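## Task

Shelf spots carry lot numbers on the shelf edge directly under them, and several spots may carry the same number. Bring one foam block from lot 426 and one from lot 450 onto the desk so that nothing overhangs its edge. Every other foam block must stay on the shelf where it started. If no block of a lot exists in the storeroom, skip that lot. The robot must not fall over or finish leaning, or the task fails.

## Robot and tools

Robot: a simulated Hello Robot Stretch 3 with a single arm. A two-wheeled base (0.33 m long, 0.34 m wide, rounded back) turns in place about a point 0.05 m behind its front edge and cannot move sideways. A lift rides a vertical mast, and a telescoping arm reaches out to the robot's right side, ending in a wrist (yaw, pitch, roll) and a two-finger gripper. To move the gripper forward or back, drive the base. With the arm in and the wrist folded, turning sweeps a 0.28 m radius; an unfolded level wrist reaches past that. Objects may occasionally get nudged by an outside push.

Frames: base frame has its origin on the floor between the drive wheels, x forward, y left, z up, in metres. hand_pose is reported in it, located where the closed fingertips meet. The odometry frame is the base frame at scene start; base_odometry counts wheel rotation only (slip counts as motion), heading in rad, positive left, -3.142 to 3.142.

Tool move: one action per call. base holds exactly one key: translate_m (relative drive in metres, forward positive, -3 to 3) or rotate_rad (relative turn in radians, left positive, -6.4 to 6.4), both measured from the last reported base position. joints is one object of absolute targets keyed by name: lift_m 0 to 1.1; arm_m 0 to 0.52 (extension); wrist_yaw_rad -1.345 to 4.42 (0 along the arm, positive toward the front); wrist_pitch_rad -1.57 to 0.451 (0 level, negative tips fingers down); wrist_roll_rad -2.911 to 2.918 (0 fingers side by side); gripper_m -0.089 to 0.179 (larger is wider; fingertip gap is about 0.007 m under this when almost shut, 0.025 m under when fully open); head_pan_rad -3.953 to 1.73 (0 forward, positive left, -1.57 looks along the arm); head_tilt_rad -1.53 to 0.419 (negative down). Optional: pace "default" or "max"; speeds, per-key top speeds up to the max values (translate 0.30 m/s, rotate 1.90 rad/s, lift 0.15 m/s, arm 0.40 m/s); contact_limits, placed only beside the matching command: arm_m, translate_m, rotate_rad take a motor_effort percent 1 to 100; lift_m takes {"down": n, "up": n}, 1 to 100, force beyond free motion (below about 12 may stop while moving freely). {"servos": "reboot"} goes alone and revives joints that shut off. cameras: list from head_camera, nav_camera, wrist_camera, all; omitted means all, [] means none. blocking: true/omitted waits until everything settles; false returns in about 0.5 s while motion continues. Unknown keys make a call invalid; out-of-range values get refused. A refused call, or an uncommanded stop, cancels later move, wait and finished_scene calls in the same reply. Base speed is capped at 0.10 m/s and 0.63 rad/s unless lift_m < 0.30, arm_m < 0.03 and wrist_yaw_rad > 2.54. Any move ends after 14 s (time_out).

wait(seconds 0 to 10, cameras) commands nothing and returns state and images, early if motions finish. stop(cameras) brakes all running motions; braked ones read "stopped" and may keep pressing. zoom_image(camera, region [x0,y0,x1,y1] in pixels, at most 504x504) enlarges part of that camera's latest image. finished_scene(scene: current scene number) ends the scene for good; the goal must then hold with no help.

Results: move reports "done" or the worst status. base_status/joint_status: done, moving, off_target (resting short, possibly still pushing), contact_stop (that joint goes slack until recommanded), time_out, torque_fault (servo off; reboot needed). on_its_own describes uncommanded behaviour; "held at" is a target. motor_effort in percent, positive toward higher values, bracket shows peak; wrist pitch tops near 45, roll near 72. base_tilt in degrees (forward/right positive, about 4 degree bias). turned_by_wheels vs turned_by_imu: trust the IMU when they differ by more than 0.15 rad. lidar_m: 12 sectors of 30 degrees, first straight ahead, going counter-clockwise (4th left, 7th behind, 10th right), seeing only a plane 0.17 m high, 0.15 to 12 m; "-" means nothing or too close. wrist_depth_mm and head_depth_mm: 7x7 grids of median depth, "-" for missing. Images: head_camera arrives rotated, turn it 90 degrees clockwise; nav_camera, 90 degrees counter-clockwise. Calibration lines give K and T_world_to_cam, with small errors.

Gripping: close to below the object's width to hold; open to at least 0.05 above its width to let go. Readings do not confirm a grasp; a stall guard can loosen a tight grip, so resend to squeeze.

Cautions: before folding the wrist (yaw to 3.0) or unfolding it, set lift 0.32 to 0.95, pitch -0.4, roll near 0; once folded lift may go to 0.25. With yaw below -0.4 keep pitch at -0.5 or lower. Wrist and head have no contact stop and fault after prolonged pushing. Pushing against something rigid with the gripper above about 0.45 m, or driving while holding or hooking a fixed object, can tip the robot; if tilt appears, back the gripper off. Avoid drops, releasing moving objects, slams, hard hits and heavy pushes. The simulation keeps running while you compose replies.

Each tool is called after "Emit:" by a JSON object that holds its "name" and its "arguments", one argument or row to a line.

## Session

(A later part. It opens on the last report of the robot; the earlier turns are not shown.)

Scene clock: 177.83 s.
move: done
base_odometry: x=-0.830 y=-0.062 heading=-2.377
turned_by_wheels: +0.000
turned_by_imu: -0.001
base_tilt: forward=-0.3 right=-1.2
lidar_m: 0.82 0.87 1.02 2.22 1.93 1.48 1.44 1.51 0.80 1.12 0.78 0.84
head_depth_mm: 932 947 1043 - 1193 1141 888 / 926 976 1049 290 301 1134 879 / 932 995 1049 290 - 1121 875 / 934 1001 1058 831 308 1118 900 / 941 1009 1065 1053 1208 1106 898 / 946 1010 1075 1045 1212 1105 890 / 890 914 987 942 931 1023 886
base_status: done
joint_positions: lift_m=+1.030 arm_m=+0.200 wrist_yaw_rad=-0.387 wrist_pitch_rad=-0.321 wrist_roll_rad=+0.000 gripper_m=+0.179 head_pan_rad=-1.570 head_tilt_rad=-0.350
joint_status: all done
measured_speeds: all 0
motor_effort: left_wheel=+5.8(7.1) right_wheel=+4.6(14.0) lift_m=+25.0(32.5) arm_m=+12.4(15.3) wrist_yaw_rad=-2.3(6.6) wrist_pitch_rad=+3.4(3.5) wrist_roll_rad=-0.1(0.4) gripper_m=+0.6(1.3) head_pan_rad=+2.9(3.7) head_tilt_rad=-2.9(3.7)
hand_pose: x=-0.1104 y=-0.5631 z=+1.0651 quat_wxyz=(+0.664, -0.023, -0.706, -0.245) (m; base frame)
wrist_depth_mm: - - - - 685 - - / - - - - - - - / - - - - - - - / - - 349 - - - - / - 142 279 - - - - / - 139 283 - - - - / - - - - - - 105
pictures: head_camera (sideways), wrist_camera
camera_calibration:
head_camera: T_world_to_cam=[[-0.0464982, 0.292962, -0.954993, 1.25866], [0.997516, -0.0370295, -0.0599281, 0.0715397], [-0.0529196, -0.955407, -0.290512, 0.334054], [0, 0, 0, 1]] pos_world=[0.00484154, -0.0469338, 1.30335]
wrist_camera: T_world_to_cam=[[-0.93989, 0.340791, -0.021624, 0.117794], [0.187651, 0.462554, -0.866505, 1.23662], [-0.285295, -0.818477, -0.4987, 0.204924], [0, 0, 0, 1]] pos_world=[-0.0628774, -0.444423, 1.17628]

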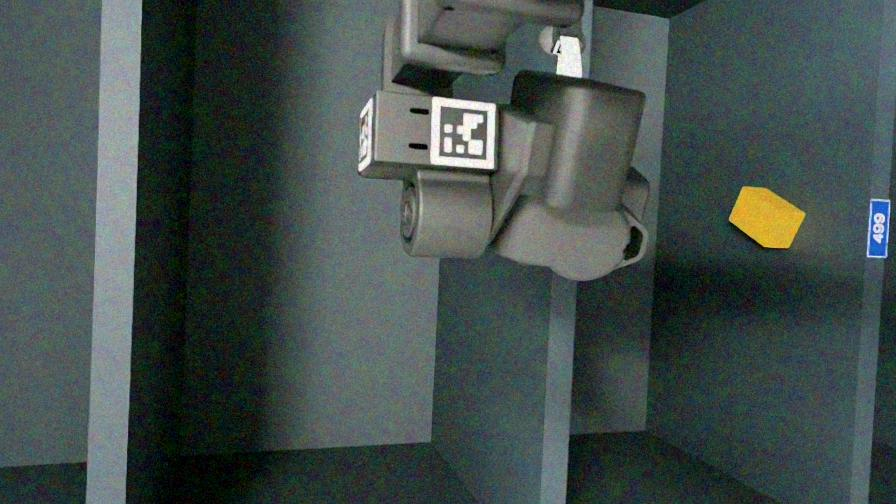

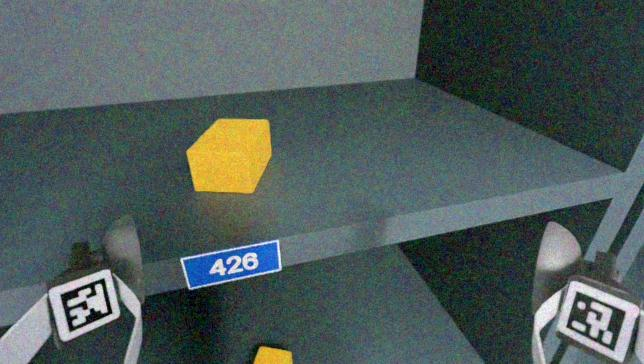

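Emit:
{"name": "move", "arguments": {
  "base": {"translate_m": 0.027},
  "joints": {"lift_m": 0.992},
  "cameras": []
}}

Emit:
{"name": "move", "arguments": {
  "joints": {"arm_m": 0.34},
  "contact_limits": {"arm_m": 35},
  "cameras": ["wrist_camera"]
}}

Scene clock: 194.40 s.
move: done
base_odometry: x=-0.849 y=-0.081 heading=-2.377
turned_by_wheels: +0.000
turned_by_imu: +0.000
base_tilt: forward=-0.3 right=-1.2
lidar_m: 0.80 0.84 1.00 2.22 1.98 1.50 1.47 1.51 0.82 1.12 0.77 0.82
head_depth_mm: 933 943 1047 1093 - 1096 887 / 929 977 1052 334 301 1084 880 / 935 999 1055 331 300 1002 877 / 933 1006 1062 1074 320 998 898 / 941 1004 1070 1059 1210 1109 899 / 948 1011 1064 1045 1202 1105 891 / 826 847 917 883 865 986 892
base_status: done
joint_positions: lift_m=+0.992 arm_m=+0.200 wrist_yaw_rad=-0.387 wrist_pitch_rad=-0.321 wrist_roll_rad=+0.000 gripper_m=+0.179 head_pan_rad=-1.570 head_tilt_rad=-0.350
joint_status: all done
measured_speeds: all 0
motor_effort: left_wheel=+5.7(10.0) right_wheel=+5.5(9.1) lift_m=+24.0(26.5) arm_m=+7.5(8.9) wrist_yaw_rad=-3.3(4.1) wrist_pitch_rad=+3.4(3.5) wrist_roll_rad=+0.1(0.3) gripper_m=+0.7(0.9) head_pan_rad=+3.7(3.7) head_tilt_rad=-2.8(3.4)
hand_pose: x=-0.1105 y=-0.5630 z=+1.0271 quat_wxyz=(+0.664, -0.023, -0.706, -0.246) (m; base frame)
wrist_depth_mm: - - - - 696 - - / - - - - - - - / - - - - - - - / - - - - - - - / - 143 272 284 918 - - / - 139 - - - - - / - - - - - 630 105
pictures: none
No camera images: "cameras" was empty.

Scene clock: 196.70 s.
move: done
base_odometry: x=-0.849 y=-0.081 heading=-2.377
turned_by_wheels: +0.000
turned_by_imu: +0.000
base_tilt: forward=-0.3 right=-1.0
lidar_m: 0.80 0.84 1.00 2.21 1.98 1.50 1.47 1.51 0.82 1.12 0.76 0.82
head_depth_mm: 932 946 1045 1081 - 1143 885 / 929 976 1052 439 793 1135 883 / 932 999 1056 427 695 1130 875 / 940 1007 1066 460 701 1113 896 / 946 1005 1069 1062 1209 1106 896 / 942 1015 1071 1045 1202 1101 890 / 832 850 917 886 865 980 889
base_status: not commanded
joint_positions: lift_m=+0.992 arm_m=+0.340 wrist_yaw_rad=-0.387 wrist_pitch_rad=-0.321 wrist_roll_rad=+0.000 gripper_m=+0.179 head_pan_rad=-1.570 head_tilt_rad=-0.350
joint_status: all done
measured_speeds: all 0
motor_effort: left_wheel=+5.9(6.4) right_wheel=+5.5(6.0) lift_m=+24.7(24.9) arm_m=+11.9(14.7) wrist_yaw_rad=-3.5(4.1) wrist_pitch_rad=+3.3(3.5) wrist_roll_rad=+0.0(0.3) gripper_m=+0.8(1.1) head_pan_rad=+3.0(3.7) head_tilt_rad=-2.6(3.2)
contact_limits: arm_m 35 (drawing in: default 31, maximum 55; extending or still: default 39, maximum 69)
hand_pose: x=-0.1105 y=-0.7030 z=+1.0271 quat_wxyz=(+0.664, -0.023, -0.706, -0.246) (m; base frame)
wrist_depth_mm: - - - - - 590 - / - - - - - - - / - - - - - - - / - - - - - - - / - 142 - - - - - / - 126 - - - - - / 156 160 164 163 168 - 105
pictures: wrist_camera
camera_calibration:
wrist_camera: T_world_to_cam=[[-0.939785, 0.341075, -0.0217081, 0.164951], [0.187864, 0.462485, -0.866496, 1.26842], [-0.2855, -0.818398, -0.498712, 0.0714335], [0, 0, 0, 1]] pos_world=[-0.0628773, -0.584423, 1.13828]

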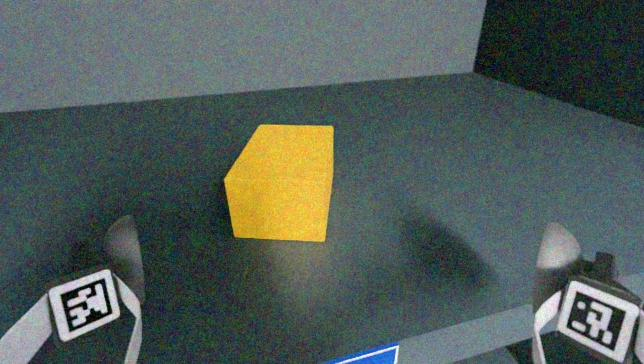

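Emit:
{"name": "move", "arguments": {
  "joints": {"arm_m": 0.442},
  "contact_limits": {"arm_m": 35},
  "cameras": ["wrist_camera"]
}}

Emit:
{"name": "move", "arguments": {
  "joints": {"gripper_m": 0.0},
  "cameras": ["wrist_camera"]
}}

Emit:
{"name": "move", "arguments": {
  "joints": {"lift_m": 1.05},
  "cameras": ["wrist_camera"]
}}

Scene clock: 205.43 s.
move: done
base_odometry: x=-0.849 y=-0.081 heading=-2.377
turned_by_wheels: +0.000
turned_by_imu: +0.000
base_tilt: forward=-0.2 right=-1.1
lidar_m: 0.80 0.84 1.00 2.21 1.97 1.50 1.47 1.51 0.82 1.12 0.77 0.82
head_depth_mm: 927 942 1049 1076 - 1096 887 / 928 976 1050 396 740 1131 881 / 931 998 1047 527 768 1129 877 / 934 1003 1060 546 729 1116 901 / 939 1010 1067 1059 1217 1111 895 / 943 1011 1070 1046 1204 1107 891 / 832 853 920 885 867 983 892
base_status: not commanded
joint_positions: lift_m=+0.992 arm_m=+0.442 wrist_yaw_rad=-0.387 wrist_pitch_rad=-0.321 wrist_roll_rad=+0.000 gripper_m=+0.179 head_pan_rad=-1.570 head_tilt_rad=-0.350
joint_status: all done
measured_speeds: all 0
motor_effort: left_wheel=+6.2(6.4) right_wheel=+5.7(6.0) lift_m=+26.2(26.6) arm_m=+13.0(15.3) wrist_yaw_rad=-2.8(3.8) wrist_pitch_rad=+3.3(3.5) wrist_roll_rad=-0.2(0.3) gripper_m=+0.3(1.2) head_pan_rad=+2.6(3.4) head_tilt_rad=-1.6(2.6)
contact_limits: arm_m 35 (drawing in: default 31, maximum 55; extending or still: default 39, maximum 69)
hand_pose: x=-0.1105 y=-0.8050 z=+1.0271 quat_wxyz=(+0.664, -0.023, -0.706, -0.246) (m; base frame)
wrist_depth_mm: - - - - - 505 - / - - - - - - - / - - - - - - - / - - - 189 - - - / - 143 - 159 158 - - / - 126 - 131 131 - - / 155 159 159 127 128 162 105
pictures: wrist_camera
camera_calibration:
wrist_camera: T_world_to_cam=[[-0.939785, 0.341075, -0.0217081, 0.199706], [0.187864, 0.462485, -0.866496, 1.31554], [-0.2855, -0.818398, -0.498712, -0.0119613], [0, 0, 0, 1]] pos_world=[-0.0628773, -0.686323, 1.13828]

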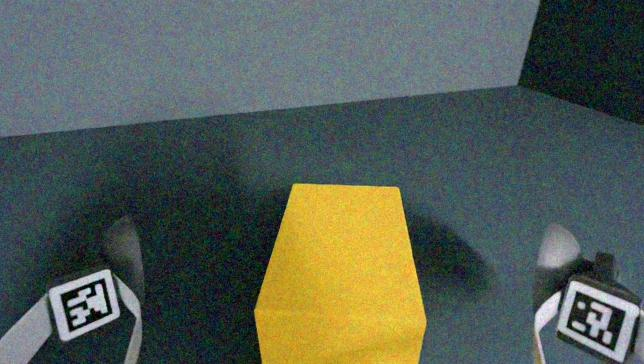

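Scene clock: 207.77 s.
move: done
base_odometry: x=-0.849 y=-0.081 heading=-2.377
turned_by_wheels: +0.000
turned_by_imu: +0.000
base_tilt: forward=-0.4 right=-1.3
lidar_m: 0.79 0.84 1.00 2.21 1.98 1.50 1.47 1.51 0.82 1.12 0.77 0.81
head_depth_mm: 931 945 1047 1083 - 1099 886 / 930 979 1055 396 740 1130 879 / 932 997 1051 527 776 1128 878 / 941 1004 1060 546 730 1122 899 / 937 1004 1071 1062 1211 1112 896 / 946 1016 1065 1044 1212 1103 892 / 829 853 920 884 866 985 887
base_status: not commanded
joint_positions: lift_m=+0.992 arm_m=+0.442 wrist_yaw_rad=-0.389 wrist_pitch_rad=-0.309 wrist_roll_rad=+0.000 gripper_m=+0.001 head_pan_rad=-1.570 head_tilt_rad=-0.350
joint_status: all done
measured_speeds: all 0
motor_effort: left_wheel=+5.6(6.3) right_wheel=+5.1(6.5) lift_m=+27.1(27.6) arm_m=+11.1(13.2) wrist_yaw_rad=-0.3(4.1) wrist_pitch_rad=+1.3(3.5) wrist_roll_rad=-0.1(0.3) gripper_m=-21.9(93.2) head_pan_rad=+2.9(3.4) head_tilt_rad=-2.4(3.0)
contact_limits: arm_m 35 (drawing in: default 31, maximum 55; extending or still: default 39, maximum 69)
hand_pose: x=-0.1114 y=-0.8059 z=+1.0298 quat_wxyz=(+0.665, -0.028, -0.706, -0.242) (m; base frame)
wrist_depth_mm: - - - - - 502 - / - - - - - - - / - - - - - - - / - - - 195 - - - / - - 153 164 150 - - / - - 128 135 126 - - / 163 97 158 127 125 156 165
pictures: wrist_camera
camera_calibration:
wrist_camera: T_world_to_cam=[[-0.939189, 0.342744, -0.0212224, 0.200142], [0.185007, 0.452957, -0.872125, 1.31626], [-0.289303, -0.823017, -0.488823, -0.0260098], [0, 0, 0, 1]] pos_world=[-0.0630708, -0.686212, 1.13947]

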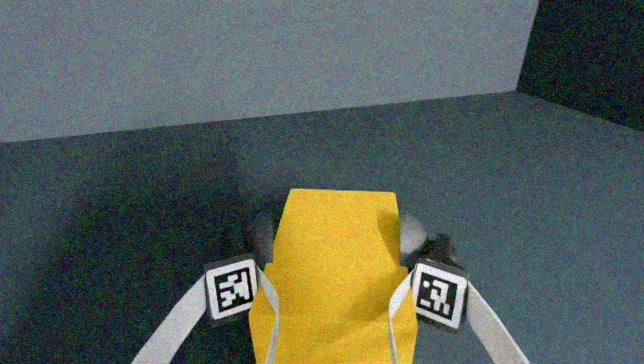

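Scene clock: 209.13 s.
move: done
base_odometry: x=-0.849 y=-0.081 heading=-2.377
turned_by_wheels: +0.000
turned_by_imu: +0.000
base_tilt: forward=-0.4 right=-1.1
lidar_m: 0.80 0.84 1.01 2.21 1.98 1.50 1.47 1.51 0.82 1.13 0.77 0.81
head_depth_mm: 931 941 1030 937 804 1140 884 / 927 980 422 929 793 1135 882 / 932 1002 546 703 785 1123 877 / 936 1004 1042 835 777 1115 900 / 937 1006 1068 1056 1214 1110 895 / 945 1010 1068 1038 1201 1105 890 / 831 850 919 884 868 983 888
base_status: not commanded
joint_positions: lift_m=+1.050 arm_m=+0.442 wrist_yaw_rad=-0.389 wrist_pitch_rad=-0.316 wrist_roll_rad=+0.000 gripper_m=+0.004 head_pan_rad=-1.570 head_tilt_rad=-0.350
joint_status: all done
measured_speeds: all 0
motor_effort: left_wheel=+5.6(6.1) right_wheel=+5.5(6.0) lift_m=+29.9(32.1) arm_m=+10.6(11.9) wrist_yaw_rad=-0.8(2.5) wrist_pitch_rad=+2.4(2.5) wrist_roll_rad=+0.0(0.3) gripper_m=-9.5(22.5) head_pan_rad=+2.9(3.3) head_tilt_rad=-1.7(2.5)
contact_limits: arm_m 35 (drawing in: default 31, maximum 55; extending or still: default 39, maximum 69)
hand_pose: x=-0.1111 y=-0.8054 z=+1.0863 quat_wxyz=(+0.664, -0.026, -0.706, -0.244) (m; base frame)
wrist_depth_mm: - - - - - 501 - / - - - - - 530 - / - - - - - - - / - - - 193 - - - / - - 153 162 150 - - / - - 128 136 126 - - / - - 125 127 123 102 -
pictures: wrist_camera
camera_calibration:
wrist_camera: T_world_to_cam=[[-0.939151, 0.342831, -0.0215, 0.201754], [0.187068, 0.457952, -0.869072, 1.36623], [-0.288098, -0.820212, -0.494219, 0.0105045], [0, 0, 0, 1]] pos_world=[-0.0630736, -0.686219, 1.19688]

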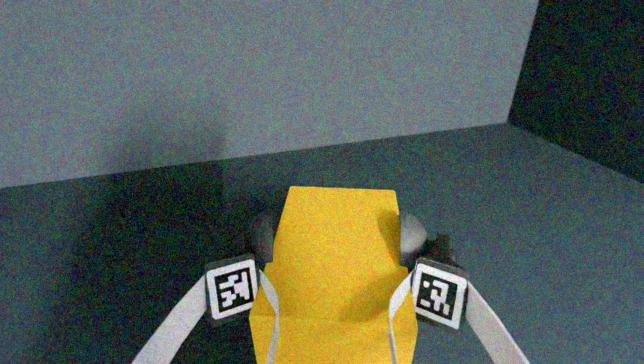

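Emit:
{"name": "move", "arguments": {
  "joints": {"arm_m": 0.02},
  "cameras": []
}}

Emit:
{"name": "move", "arguments": {
  "base": {"translate_m": -0.36},
  "joints": {"lift_m": 0.85, "wrist_yaw_rad": 1.57, "head_pan_rad": -0.3, "head_tilt_rad": -0.4},
  "cameras": ["wrist_camera"]
}}

Emit:
{"name": "move", "arguments": {
  "base": {"rotate_rad": 1.595},
  "cameras": ["head_camera", "nav_camera"]
}}

Scene clock: 223.40 s.
move: done
base_odometry: x=-0.849 y=-0.081 heading=-2.377
turned_by_wheels: +0.000
turned_by_imu: +0.000
base_tilt: forward=-0.4 right=-1.0
lidar_m: 0.80 0.84 1.01 2.22 1.98 1.50 1.47 1.51 0.82 1.12 0.77 0.81
head_depth_mm: 934 939 1046 - - - - / 930 974 1052 1096 - - - / 937 997 1058 1098 - - - / 935 1005 1064 1081 776 1118 - / 939 1008 1070 1057 1212 1115 898 / 943 1012 1071 1046 1204 1103 888 / 836 849 917 885 861 988 891
base_status: not commanded
joint_positions: lift_m=+1.050 arm_m=+0.020 wrist_yaw_rad=-0.389 wrist_pitch_rad=-0.316 wrist_roll_rad=+0.000 gripper_m=+0.004 head_pan_rad=-1.570 head_tilt_rad=-0.350
joint_status: all done
measured_speeds: all 0
motor_effort: left_wheel=+5.8(6.3) right_wheel=+5.3(6.5) lift_m=+24.4(30.0) arm_m=-12.4(14.0) wrist_yaw_rad=-1.7(2.5) wrist_pitch_rad=+2.4(2.5) wrist_roll_rad=-0.2(0.3) gripper_m=-9.6(9.9) head_pan_rad=+2.8(3.3) head_tilt_rad=-1.7(2.3)
hand_pose: x=-0.1111 y=-0.3833 z=+1.0862 quat_wxyz=(+0.664, -0.026, -0.706, -0.245) (m; base frame)
wrist_depth_mm: - - - - - - - / - - - - - - - / - - - - - - - / - - 449 193 - - - / - - 153 163 151 - - / - - 128 135 126 - - / - - 125 128 123 - -
pictures: none
No camera images: "cameras" was empty.

Scene clock: 228.13 s.
move: done
base_odometry: x=-0.589 y=+0.168 heading=-2.378
turned_by_wheels: +0.000
turned_by_imu: +0.000
base_tilt: forward=-0.4 right=-1.2
lidar_m: 1.15 1.22 1.19 3.60 1.50 1.14 1.11 1.17 0.67 0.67 0.98 0.99
head_depth_mm: 1092 1173 1263 1378 1507 1614 1180 / 1061 1136 1221 1323 1430 1563 1420 / 1020 1094 1180 1277 1383 1528 1408 / 983 1050 1125 1208 1310 1424 1403 / 963 1022 1092 1180 1278 1379 1397 / 941 996 1064 1137 1227 1334 1392 / 915 973 1036 1111 1187 1288 1354
base_status: done
joint_positions: lift_m=+0.850 arm_m=+0.020 wrist_yaw_rad=+1.567 wrist_pitch_rad=-0.316 wrist_roll_rad=+0.000 gripper_m=+0.004 head_pan_rad=-0.300 head_tilt_rad=-0.400
joint_status: all done
measured_speeds: all 0
motor_effort: left_wheel=-9.0(12.9) right_wheel=-2.2(11.3) lift_m=+24.1(26.8) arm_m=-4.5(12.4) wrist_yaw_rad=+2.4(5.7) wrist_pitch_rad=+2.5(2.7) wrist_roll_rad=+0.0(0.3) gripper_m=-9.0(9.7) head_pan_rad=-3.3(6.1) head_tilt_rad=-3.8(8.5)
hand_pose: x=+0.2146 y=-0.1660 z=+0.8861 quat_wxyz=(+0.574, +0.572, -0.416, +0.414) (m; base frame)
wrist_depth_mm: - - - - 927 - - / - - - - - - - / - - - - - - - / - - - - - - - / - - 159 163 162 - - / - - 128 135 126 - - / - 105 131 127 125 - -
pictures: wrist_camera
camera_calibration:
wrist_camera: T_world_to_cam=[[0.0354084, -0.999141, -0.0215251, -0.14774], [-0.495487, 0.00115361, -0.868615, 0.908769], [0.867893, 0.0414217, -0.495021, 0.425418], [0, 0, 0, 1]] pos_world=[0.0862968, -0.166283, 0.99678]

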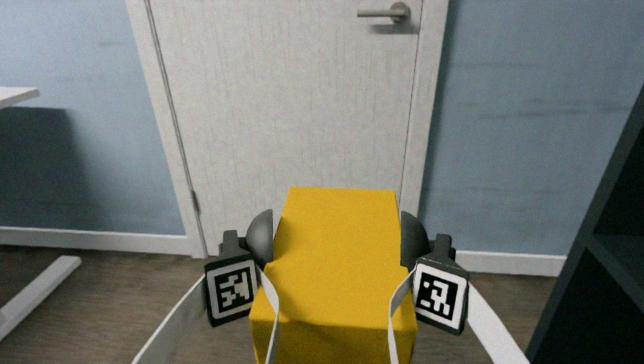

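Scene clock: 231.77 s.
move: done
base_odometry: x=-0.589 y=+0.168 heading=-0.783
turned_by_wheels: +1.595
turned_by_imu: +1.569
base_tilt: forward=-0.3 right=-1.2
lidar_m: 3.59 1.48 1.14 1.11 1.18 0.67 0.66 0.98 1.00 1.15 1.22 1.19
head_depth_mm: 1899 1916 1956 1780 1241 1372 1407 / 2295 2354 2423 1741 1233 1734 1379 / 2968 3063 3162 1721 1221 1787 1372 / 3157 3381 3575 1863 2288 1758 1405 / 3041 3269 3502 3592 2382 1770 1394 / 2986 3188 3431 3520 2366 1735 1390 / 2931 3060 3269 3423 2360 1743 1380
base_status: done
joint_positions: lift_m=+0.850 arm_m=+0.020 wrist_yaw_rad=+1.567 wrist_pitch_rad=-0.316 wrist_roll_rad=+0.000 gripper_m=+0.004 head_pan_rad=-0.300 head_tilt_rad=-0.400
joint_status: not commanded
measured_speeds: all 0
motor_effort: left_wheel=-8.8(13.5) right_wheel=+8.8(12.0) lift_m=+27.0(27.4) arm_m=-6.9(7.4) wrist_yaw_rad=+2.1(3.4) wrist_pitch_rad=+2.6(2.7) wrist_roll_rad=-0.1(0.3) gripper_m=-9.0(9.6) head_pan_rad=-3.0(3.5) head_tilt_rad=-2.8(4.3)
hand_pose: x=+0.2146 y=-0.1659 z=+0.8861 quat_wxyz=(+0.574, +0.572, -0.416, +0.414) (m; base frame)
wrist_depth_mm: - - - - - - - / - - - - - - - / - - - - - - - / - - - - - - - / - - 159 162 162 - - / - - 128 135 126 - - / - 105 131 127 125 - -
pictures: head_camera (sideways), nav_camera (sideways)
camera_calibration:
head_camera: T_world_to_cam=[[-0.33892, 0.0563706, -0.939125, 1.23967], [0.328028, 0.942644, -0.0617999, 0.0780905], [0.881777, -0.329004, -0.337972, 0.390047], [0, 0, 0, 1]] pos_world=[0.0506005, -0.0151656, 1.30086]
nav_camera: T_world_to_cam=[[0.353804, -0.0916143, 0.930822, -1.17053], [-0.280515, -0.959772, 0.0121597, 0.0360106], [0.892264, -0.265412, -0.36527, 0.423162], [0, 0, 0, 1]] pos_world=[0.0466677, 0.039637, 1.24369]

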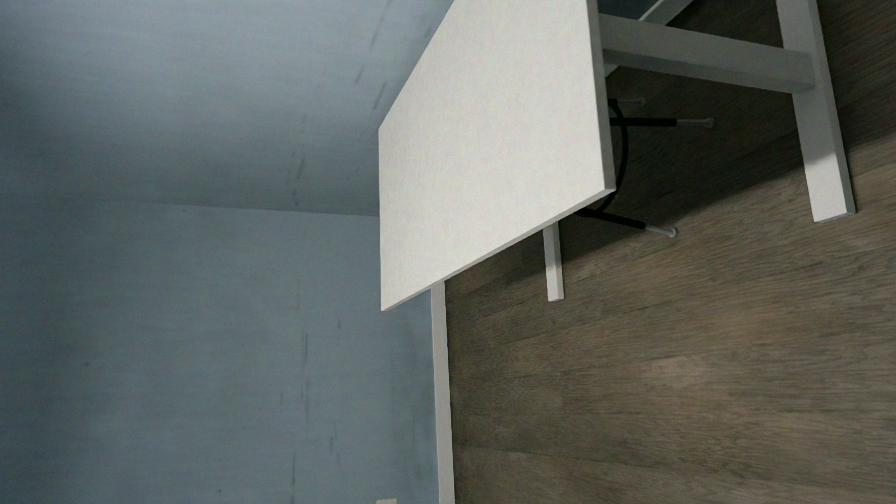

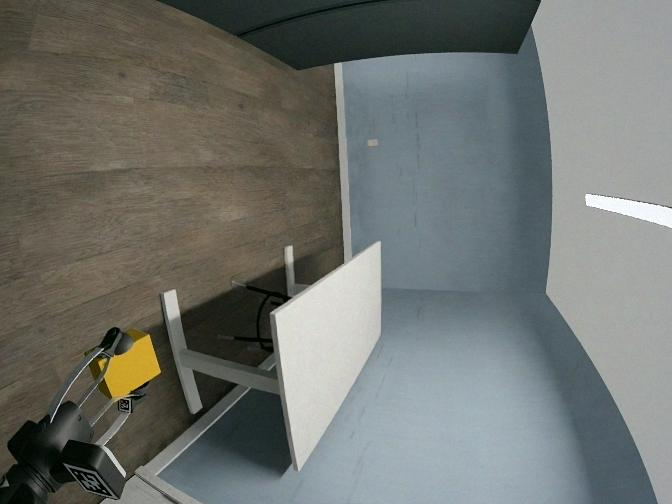

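Emit:
{"name": "move", "arguments": {
  "base": {"translate_m": 1.15},
  "cameras": []
}}

Emit:
{"name": "move", "arguments": {
  "base": {"rotate_rad": -0.11},
  "joints": {"head_pan_rad": -1.4, "head_tilt_rad": -0.6, "lift_m": 0.84},
  "cameras": ["head_camera"]
}}

Scene clock: 263.57 s.
move: done
base_odometry: x=+0.226 y=-0.643 heading=-0.783
turned_by_wheels: +0.000
turned_by_imu: +0.000
base_tilt: forward=-0.3 right=-1.3
lidar_m: 2.48 1.38 1.06 1.03 1.10 1.58 1.79 1.64 0.78 0.77 0.70 1.33
head_depth_mm: 2000 2055 2087 2086 1115 848 1424 / 2288 2407 2541 2584 1165 1733 1412 / 2204 2379 2538 2702 2199 1790 1409 / 2150 2308 2463 2659 2413 1763 1411 / 2110 2239 2388 2566 2371 1760 1400 / 2049 2194 2325 2488 2347 1755 1390 / 2002 2131 2268 2435 2347 1749 1394
base_status: done
joint_positions: lift_m=+0.850 arm_m=+0.020 wrist_yaw_rad=+1.567 wrist_pitch_rad=-0.316 wrist_roll_rad=+0.000 gripper_m=+0.004 head_pan_rad=-0.300 head_tilt_rad=-0.400
joint_status: not commanded
measured_speeds: all 0
motor_effort: left_wheel=+1.9(8.7) right_wheel=+8.6(13.6) lift_m=+29.0(30.2) arm_m=-11.3(12.9) wrist_yaw_rad=+0.5(3.9) wrist_pitch_rad=+2.6(2.7) wrist_roll_rad=-0.1(0.5) gripper_m=-9.3(9.9) head_pan_rad=-2.1(3.5) head_tilt_rad=-1.9(3.8)
hand_pose: x=+0.2146 y=-0.1659 z=+0.8861 quat_wxyz=(+0.574, +0.572, -0.416, +0.414) (m; base frame)
wrist_depth_mm: - - - - - - - / - - - - - - - / - - - - - - - / - - - - - - - / - - 159 163 162 - - / - - 128 135 126 - - / - 105 131 127 125 - -
pictures: none
No camera images: "cameras" was empty.

Scene clock: 264.67 s.
move: done
base_odometry: x=+0.226 y=-0.643 heading=-0.893
turned_by_wheels: -0.110
turned_by_imu: -0.108
base_tilt: forward=-0.4 right=-1.3
lidar_m: 2.48 1.54 1.09 1.04 1.06 1.41 1.79 1.83 1.31 0.77 0.70 1.33
head_depth_mm: 1000 1088 1213 1310 838 668 - / 1012 1107 1230 1116 832 661 289 / 1024 1118 1239 1107 825 662 306 / 1030 1127 1255 1092 819 676 1228 / 1042 1136 1262 1084 813 690 1248 / 1049 1146 1283 1073 808 688 1282 / 1061 1167 1292 1062 801 702 1187
base_status: done
joint_positions: lift_m=+0.840 arm_m=+0.020 wrist_yaw_rad=+1.567 wrist_pitch_rad=-0.317 wrist_roll_rad=+0.000 gripper_m=+0.004 head_pan_rad=-1.430 head_tilt_rad=-0.604
joint_status: all done
measured_speeds: all 0
motor_effort: left_wheel=+7.6(12.5) right_wheel=-9.0(11.6) lift_m=+25.0(26.8) arm_m=-10.8(11.6) wrist_yaw_rad=+2.6(2.9) wrist_pitch_rad=+2.7(2.7) wrist_roll_rad=-0.1(0.3) gripper_m=-9.2(9.7) head_pan_rad=+3.0(5.9) head_tilt_rad=-3.5(9.6)
hand_pose: x=+0.2146 y=-0.1659 z=+0.8760 quat_wxyz=(+0.574, +0.572, -0.415, +0.414) (m; base frame)
wrist_depth_mm: - - - - - - - / - - - - - - - / - - - - - - - / - - - - - - - / - - 159 162 163 - - / - - 128 136 126 - 401 / - 105 131 128 125 - -
pictures: head_camera (sideways)
camera_calibration:
head_camera: T_world_to_cam=[[-0.119507, 0.511505, -0.850929, 1.12338], [0.99059, 0.119015, -0.06758, 0.0815357], [0.0667055, -0.850998, -0.520915, 0.633084], [0, 0, 0, 1]] pos_world=[0.0112527, -0.0455636, 1.29121]

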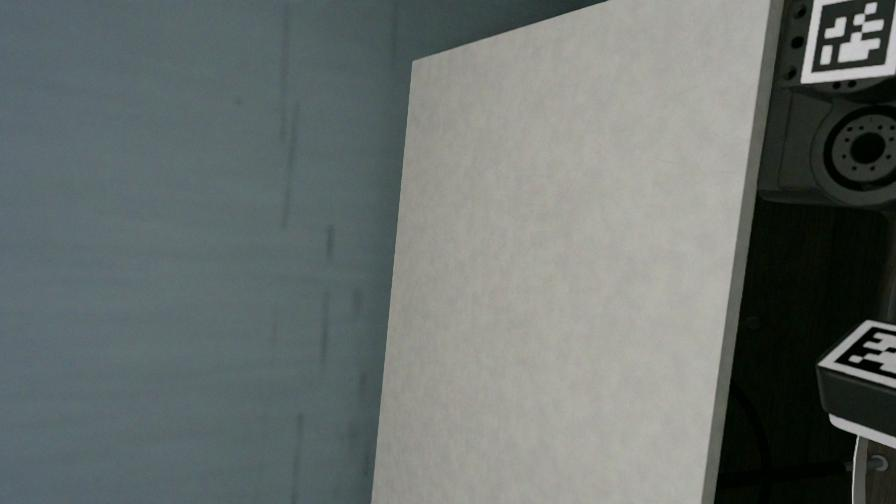

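Emit:
{"name": "move", "arguments": {
  "joints": {"wrist_yaw_rad": 0.0},
  "cameras": []
}}

Emit:
{"name": "move", "arguments": {
  "joints": {"arm_m": 0.24},
  "cameras": []
}}

Emit:
{"name": "move", "arguments": {
  "joints": {"lift_m": 0.755},
  "speeds": {"lift_m": 0.06},
  "cameras": ["head_camera", "wrist_camera"]
}}

Scene clock: 274.73 s.
move: done
base_odometry: x=+0.226 y=-0.643 heading=-0.893
turned_by_wheels: +0.000
turned_by_imu: +0.000
base_tilt: forward=-0.4 right=-1.3
lidar_m: 2.48 1.54 1.09 1.04 1.07 1.41 1.79 1.82 1.31 0.77 0.70 1.33
head_depth_mm: 994 1092 1202 1281 844 671 - / 1007 1101 1228 1116 836 521 619 / 1015 1117 1237 1114 830 350 322 / 1028 1128 1258 1104 825 659 1232 / 1041 1150 1281 1089 816 691 1225 / 1057 1164 1297 1078 811 691 1222 / 1073 1179 1317 1069 807 706 1178
base_status: not commanded
joint_positions: lift_m=+0.840 arm_m=+0.020 wrist_yaw_rad=+0.003 wrist_pitch_rad=-0.317 wrist_roll_rad=+0.000 gripper_m=+0.004 head_pan_rad=-1.400 head_tilt_rad=-0.600
joint_status: all done
measured_speeds: all 0
motor_effort: left_wheel=+7.4(7.9) right_wheel=-8.3(10.1) lift_m=+30.3(30.3) arm_m=-11.1(11.7) wrist_yaw_rad=-4.6(5.6) wrist_pitch_rad=+2.6(2.7) wrist_roll_rad=+0.2(0.5) gripper_m=-9.4(9.7) head_pan_rad=+3.4(3.9) head_tilt_rad=+3.2(4.4)
hand_pose: x=-0.0208 y=-0.4010 z=+0.8760 quat_wxyz=(+0.699, +0.113, -0.698, -0.111) (m; base frame)
wrist_depth_mm: - - - - - - - / - - - - - - - / - - - - - - - / - - - 194 - - - / - - 153 163 150 - - / - - 128 136 126 - - / - - 125 127 123 103 -
pictures: none
No camera images: "cameras" was empty.

Scene clock: 277.60 s.
move: done
base_odometry: x=+0.226 y=-0.643 heading=-0.893
turned_by_wheels: +0.000
turned_by_imu: +0.000
base_tilt: forward=-0.4 right=-1.2
lidar_m: 2.48 1.54 1.09 1.04 1.06 1.41 1.79 1.83 1.31 0.77 0.70 1.33
head_depth_mm: 995 1089 1198 1278 384 617 1219 / 1007 1105 1217 1120 402 647 1235 / 1017 1116 1239 1113 500 644 1207 / 1032 1131 1253 1101 823 677 1234 / 1041 1141 1275 1090 817 689 1222 / 1055 1158 1286 1070 811 689 1217 / 1068 1178 1309 1067 807 706 1188
base_status: not commanded
joint_positions: lift_m=+0.840 arm_m=+0.240 wrist_yaw_rad=+0.003 wrist_pitch_rad=-0.317 wrist_roll_rad=+0.000 gripper_m=+0.004 head_pan_rad=-1.400 head_tilt_rad=-0.600
joint_status: all done
measured_speeds: all 0
motor_effort: left_wheel=+7.3(7.8) right_wheel=-8.8(9.9) lift_m=+26.7(29.7) arm_m=+12.9(14.3) wrist_yaw_rad=-2.9(4.6) wrist_pitch_rad=+2.6(2.7) wrist_roll_rad=-0.2(0.3) gripper_m=-8.9(9.8) head_pan_rad=+3.5(4.0) head_tilt_rad=+3.3(4.9)
hand_pose: x=-0.0208 y=-0.6210 z=+0.8760 quat_wxyz=(+0.699, +0.113, -0.698, -0.111) (m; base frame)
wrist_depth_mm: - - - - - - - / - - - - - - - / - - - - - - - / - - - 193 - - - / - - 153 162 150 - - / - - 128 135 126 - - / - - 125 127 123 103 -
pictures: none
No camera images: "cameras" was empty.

Scene clock: 279.60 s.
move: done
base_odometry: x=+0.226 y=-0.643 heading=-0.893
turned_by_wheels: +0.000
turned_by_imu: +0.000
base_tilt: forward=-0.2 right=-1.2
lidar_m: 2.47 1.54 1.09 1.04 1.06 1.41 1.79 1.83 1.31 0.77 0.70 1.33
head_depth_mm: 1000 1092 1206 1277 842 392 329 / 1004 1104 1217 1125 473 443 1241 / 1016 1113 1229 1114 726 622 1201 / 1036 1131 1258 1099 822 677 1230 / 1048 1148 1272 1094 818 690 1222 / 1063 1160 1296 1079 812 691 1219 / 1075 1174 1309 1070 806 704 1184
base_status: not commanded
joint_positions: lift_m=+0.755 arm_m=+0.240 wrist_yaw_rad=+0.003 wrist_pitch_rad=-0.317 wrist_roll_rad=+0.000 gripper_m=+0.004 head_pan_rad=-1.400 head_tilt_rad=-0.600
joint_status: all done
measured_speeds: all 0
motor_effort: left_wheel=+7.7(7.7) right_wheel=-8.7(10.0) lift_m=+23.7(26.9) arm_m=+11.2(13.2) wrist_yaw_rad=-4.1(5.0) wrist_pitch_rad=+2.7(2.7) wrist_roll_rad=+0.2(0.3) gripper_m=-9.5(9.7) head_pan_rad=+3.2(3.9) head_tilt_rad=+3.3(3.9)
hand_pose: x=-0.0208 y=-0.6210 z=+0.7910 quat_wxyz=(+0.699, +0.113, -0.698, -0.111) (m; base frame)
wrist_depth_mm: - - - - - - - / - - - - - - - / - - - - - - - / - - - 193 - - - / - - 153 162 150 - - / - - 128 135 126 - - / - - 125 127 123 103 -
pictures: head_camera (sideways), wrist_camera
camera_calibration:
head_camera: T_world_to_cam=[[-0.134039, 0.504446, -0.852976, 1.12603], [0.986666, 0.148123, -0.0674485, 0.0814058], [0.0923214, -0.850643, -0.517574, 0.6286], [0, 0, 0, 1]] pos_world=[0.0125781, -0.0453626, 1.29131]
wrist_camera: T_world_to_cam=[[-0.998883, -0.0420748, -0.0214842, -0.0233226], [-0.00220297, 0.495752, -0.868461, 1.02728], [0.0471911, -0.867444, -0.495291, 0.0202474], [0, 0, 0, 1]] pos_world=[-0.021989, -0.492694, 0.901681]

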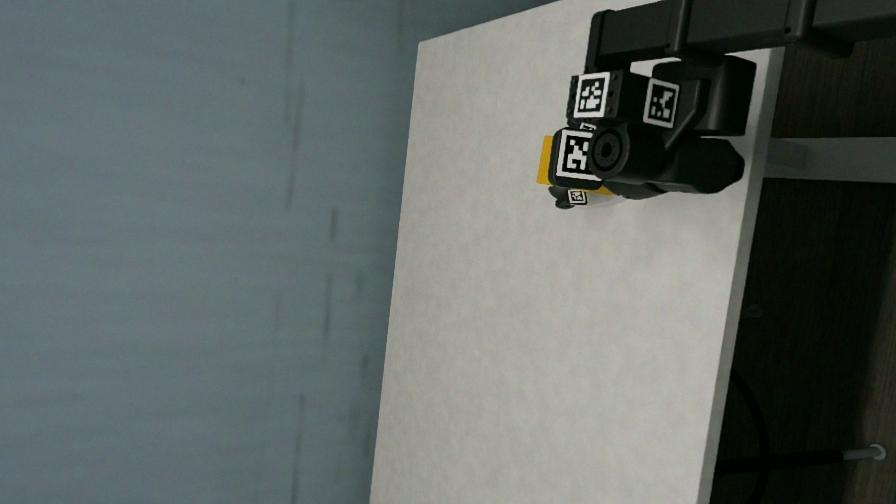

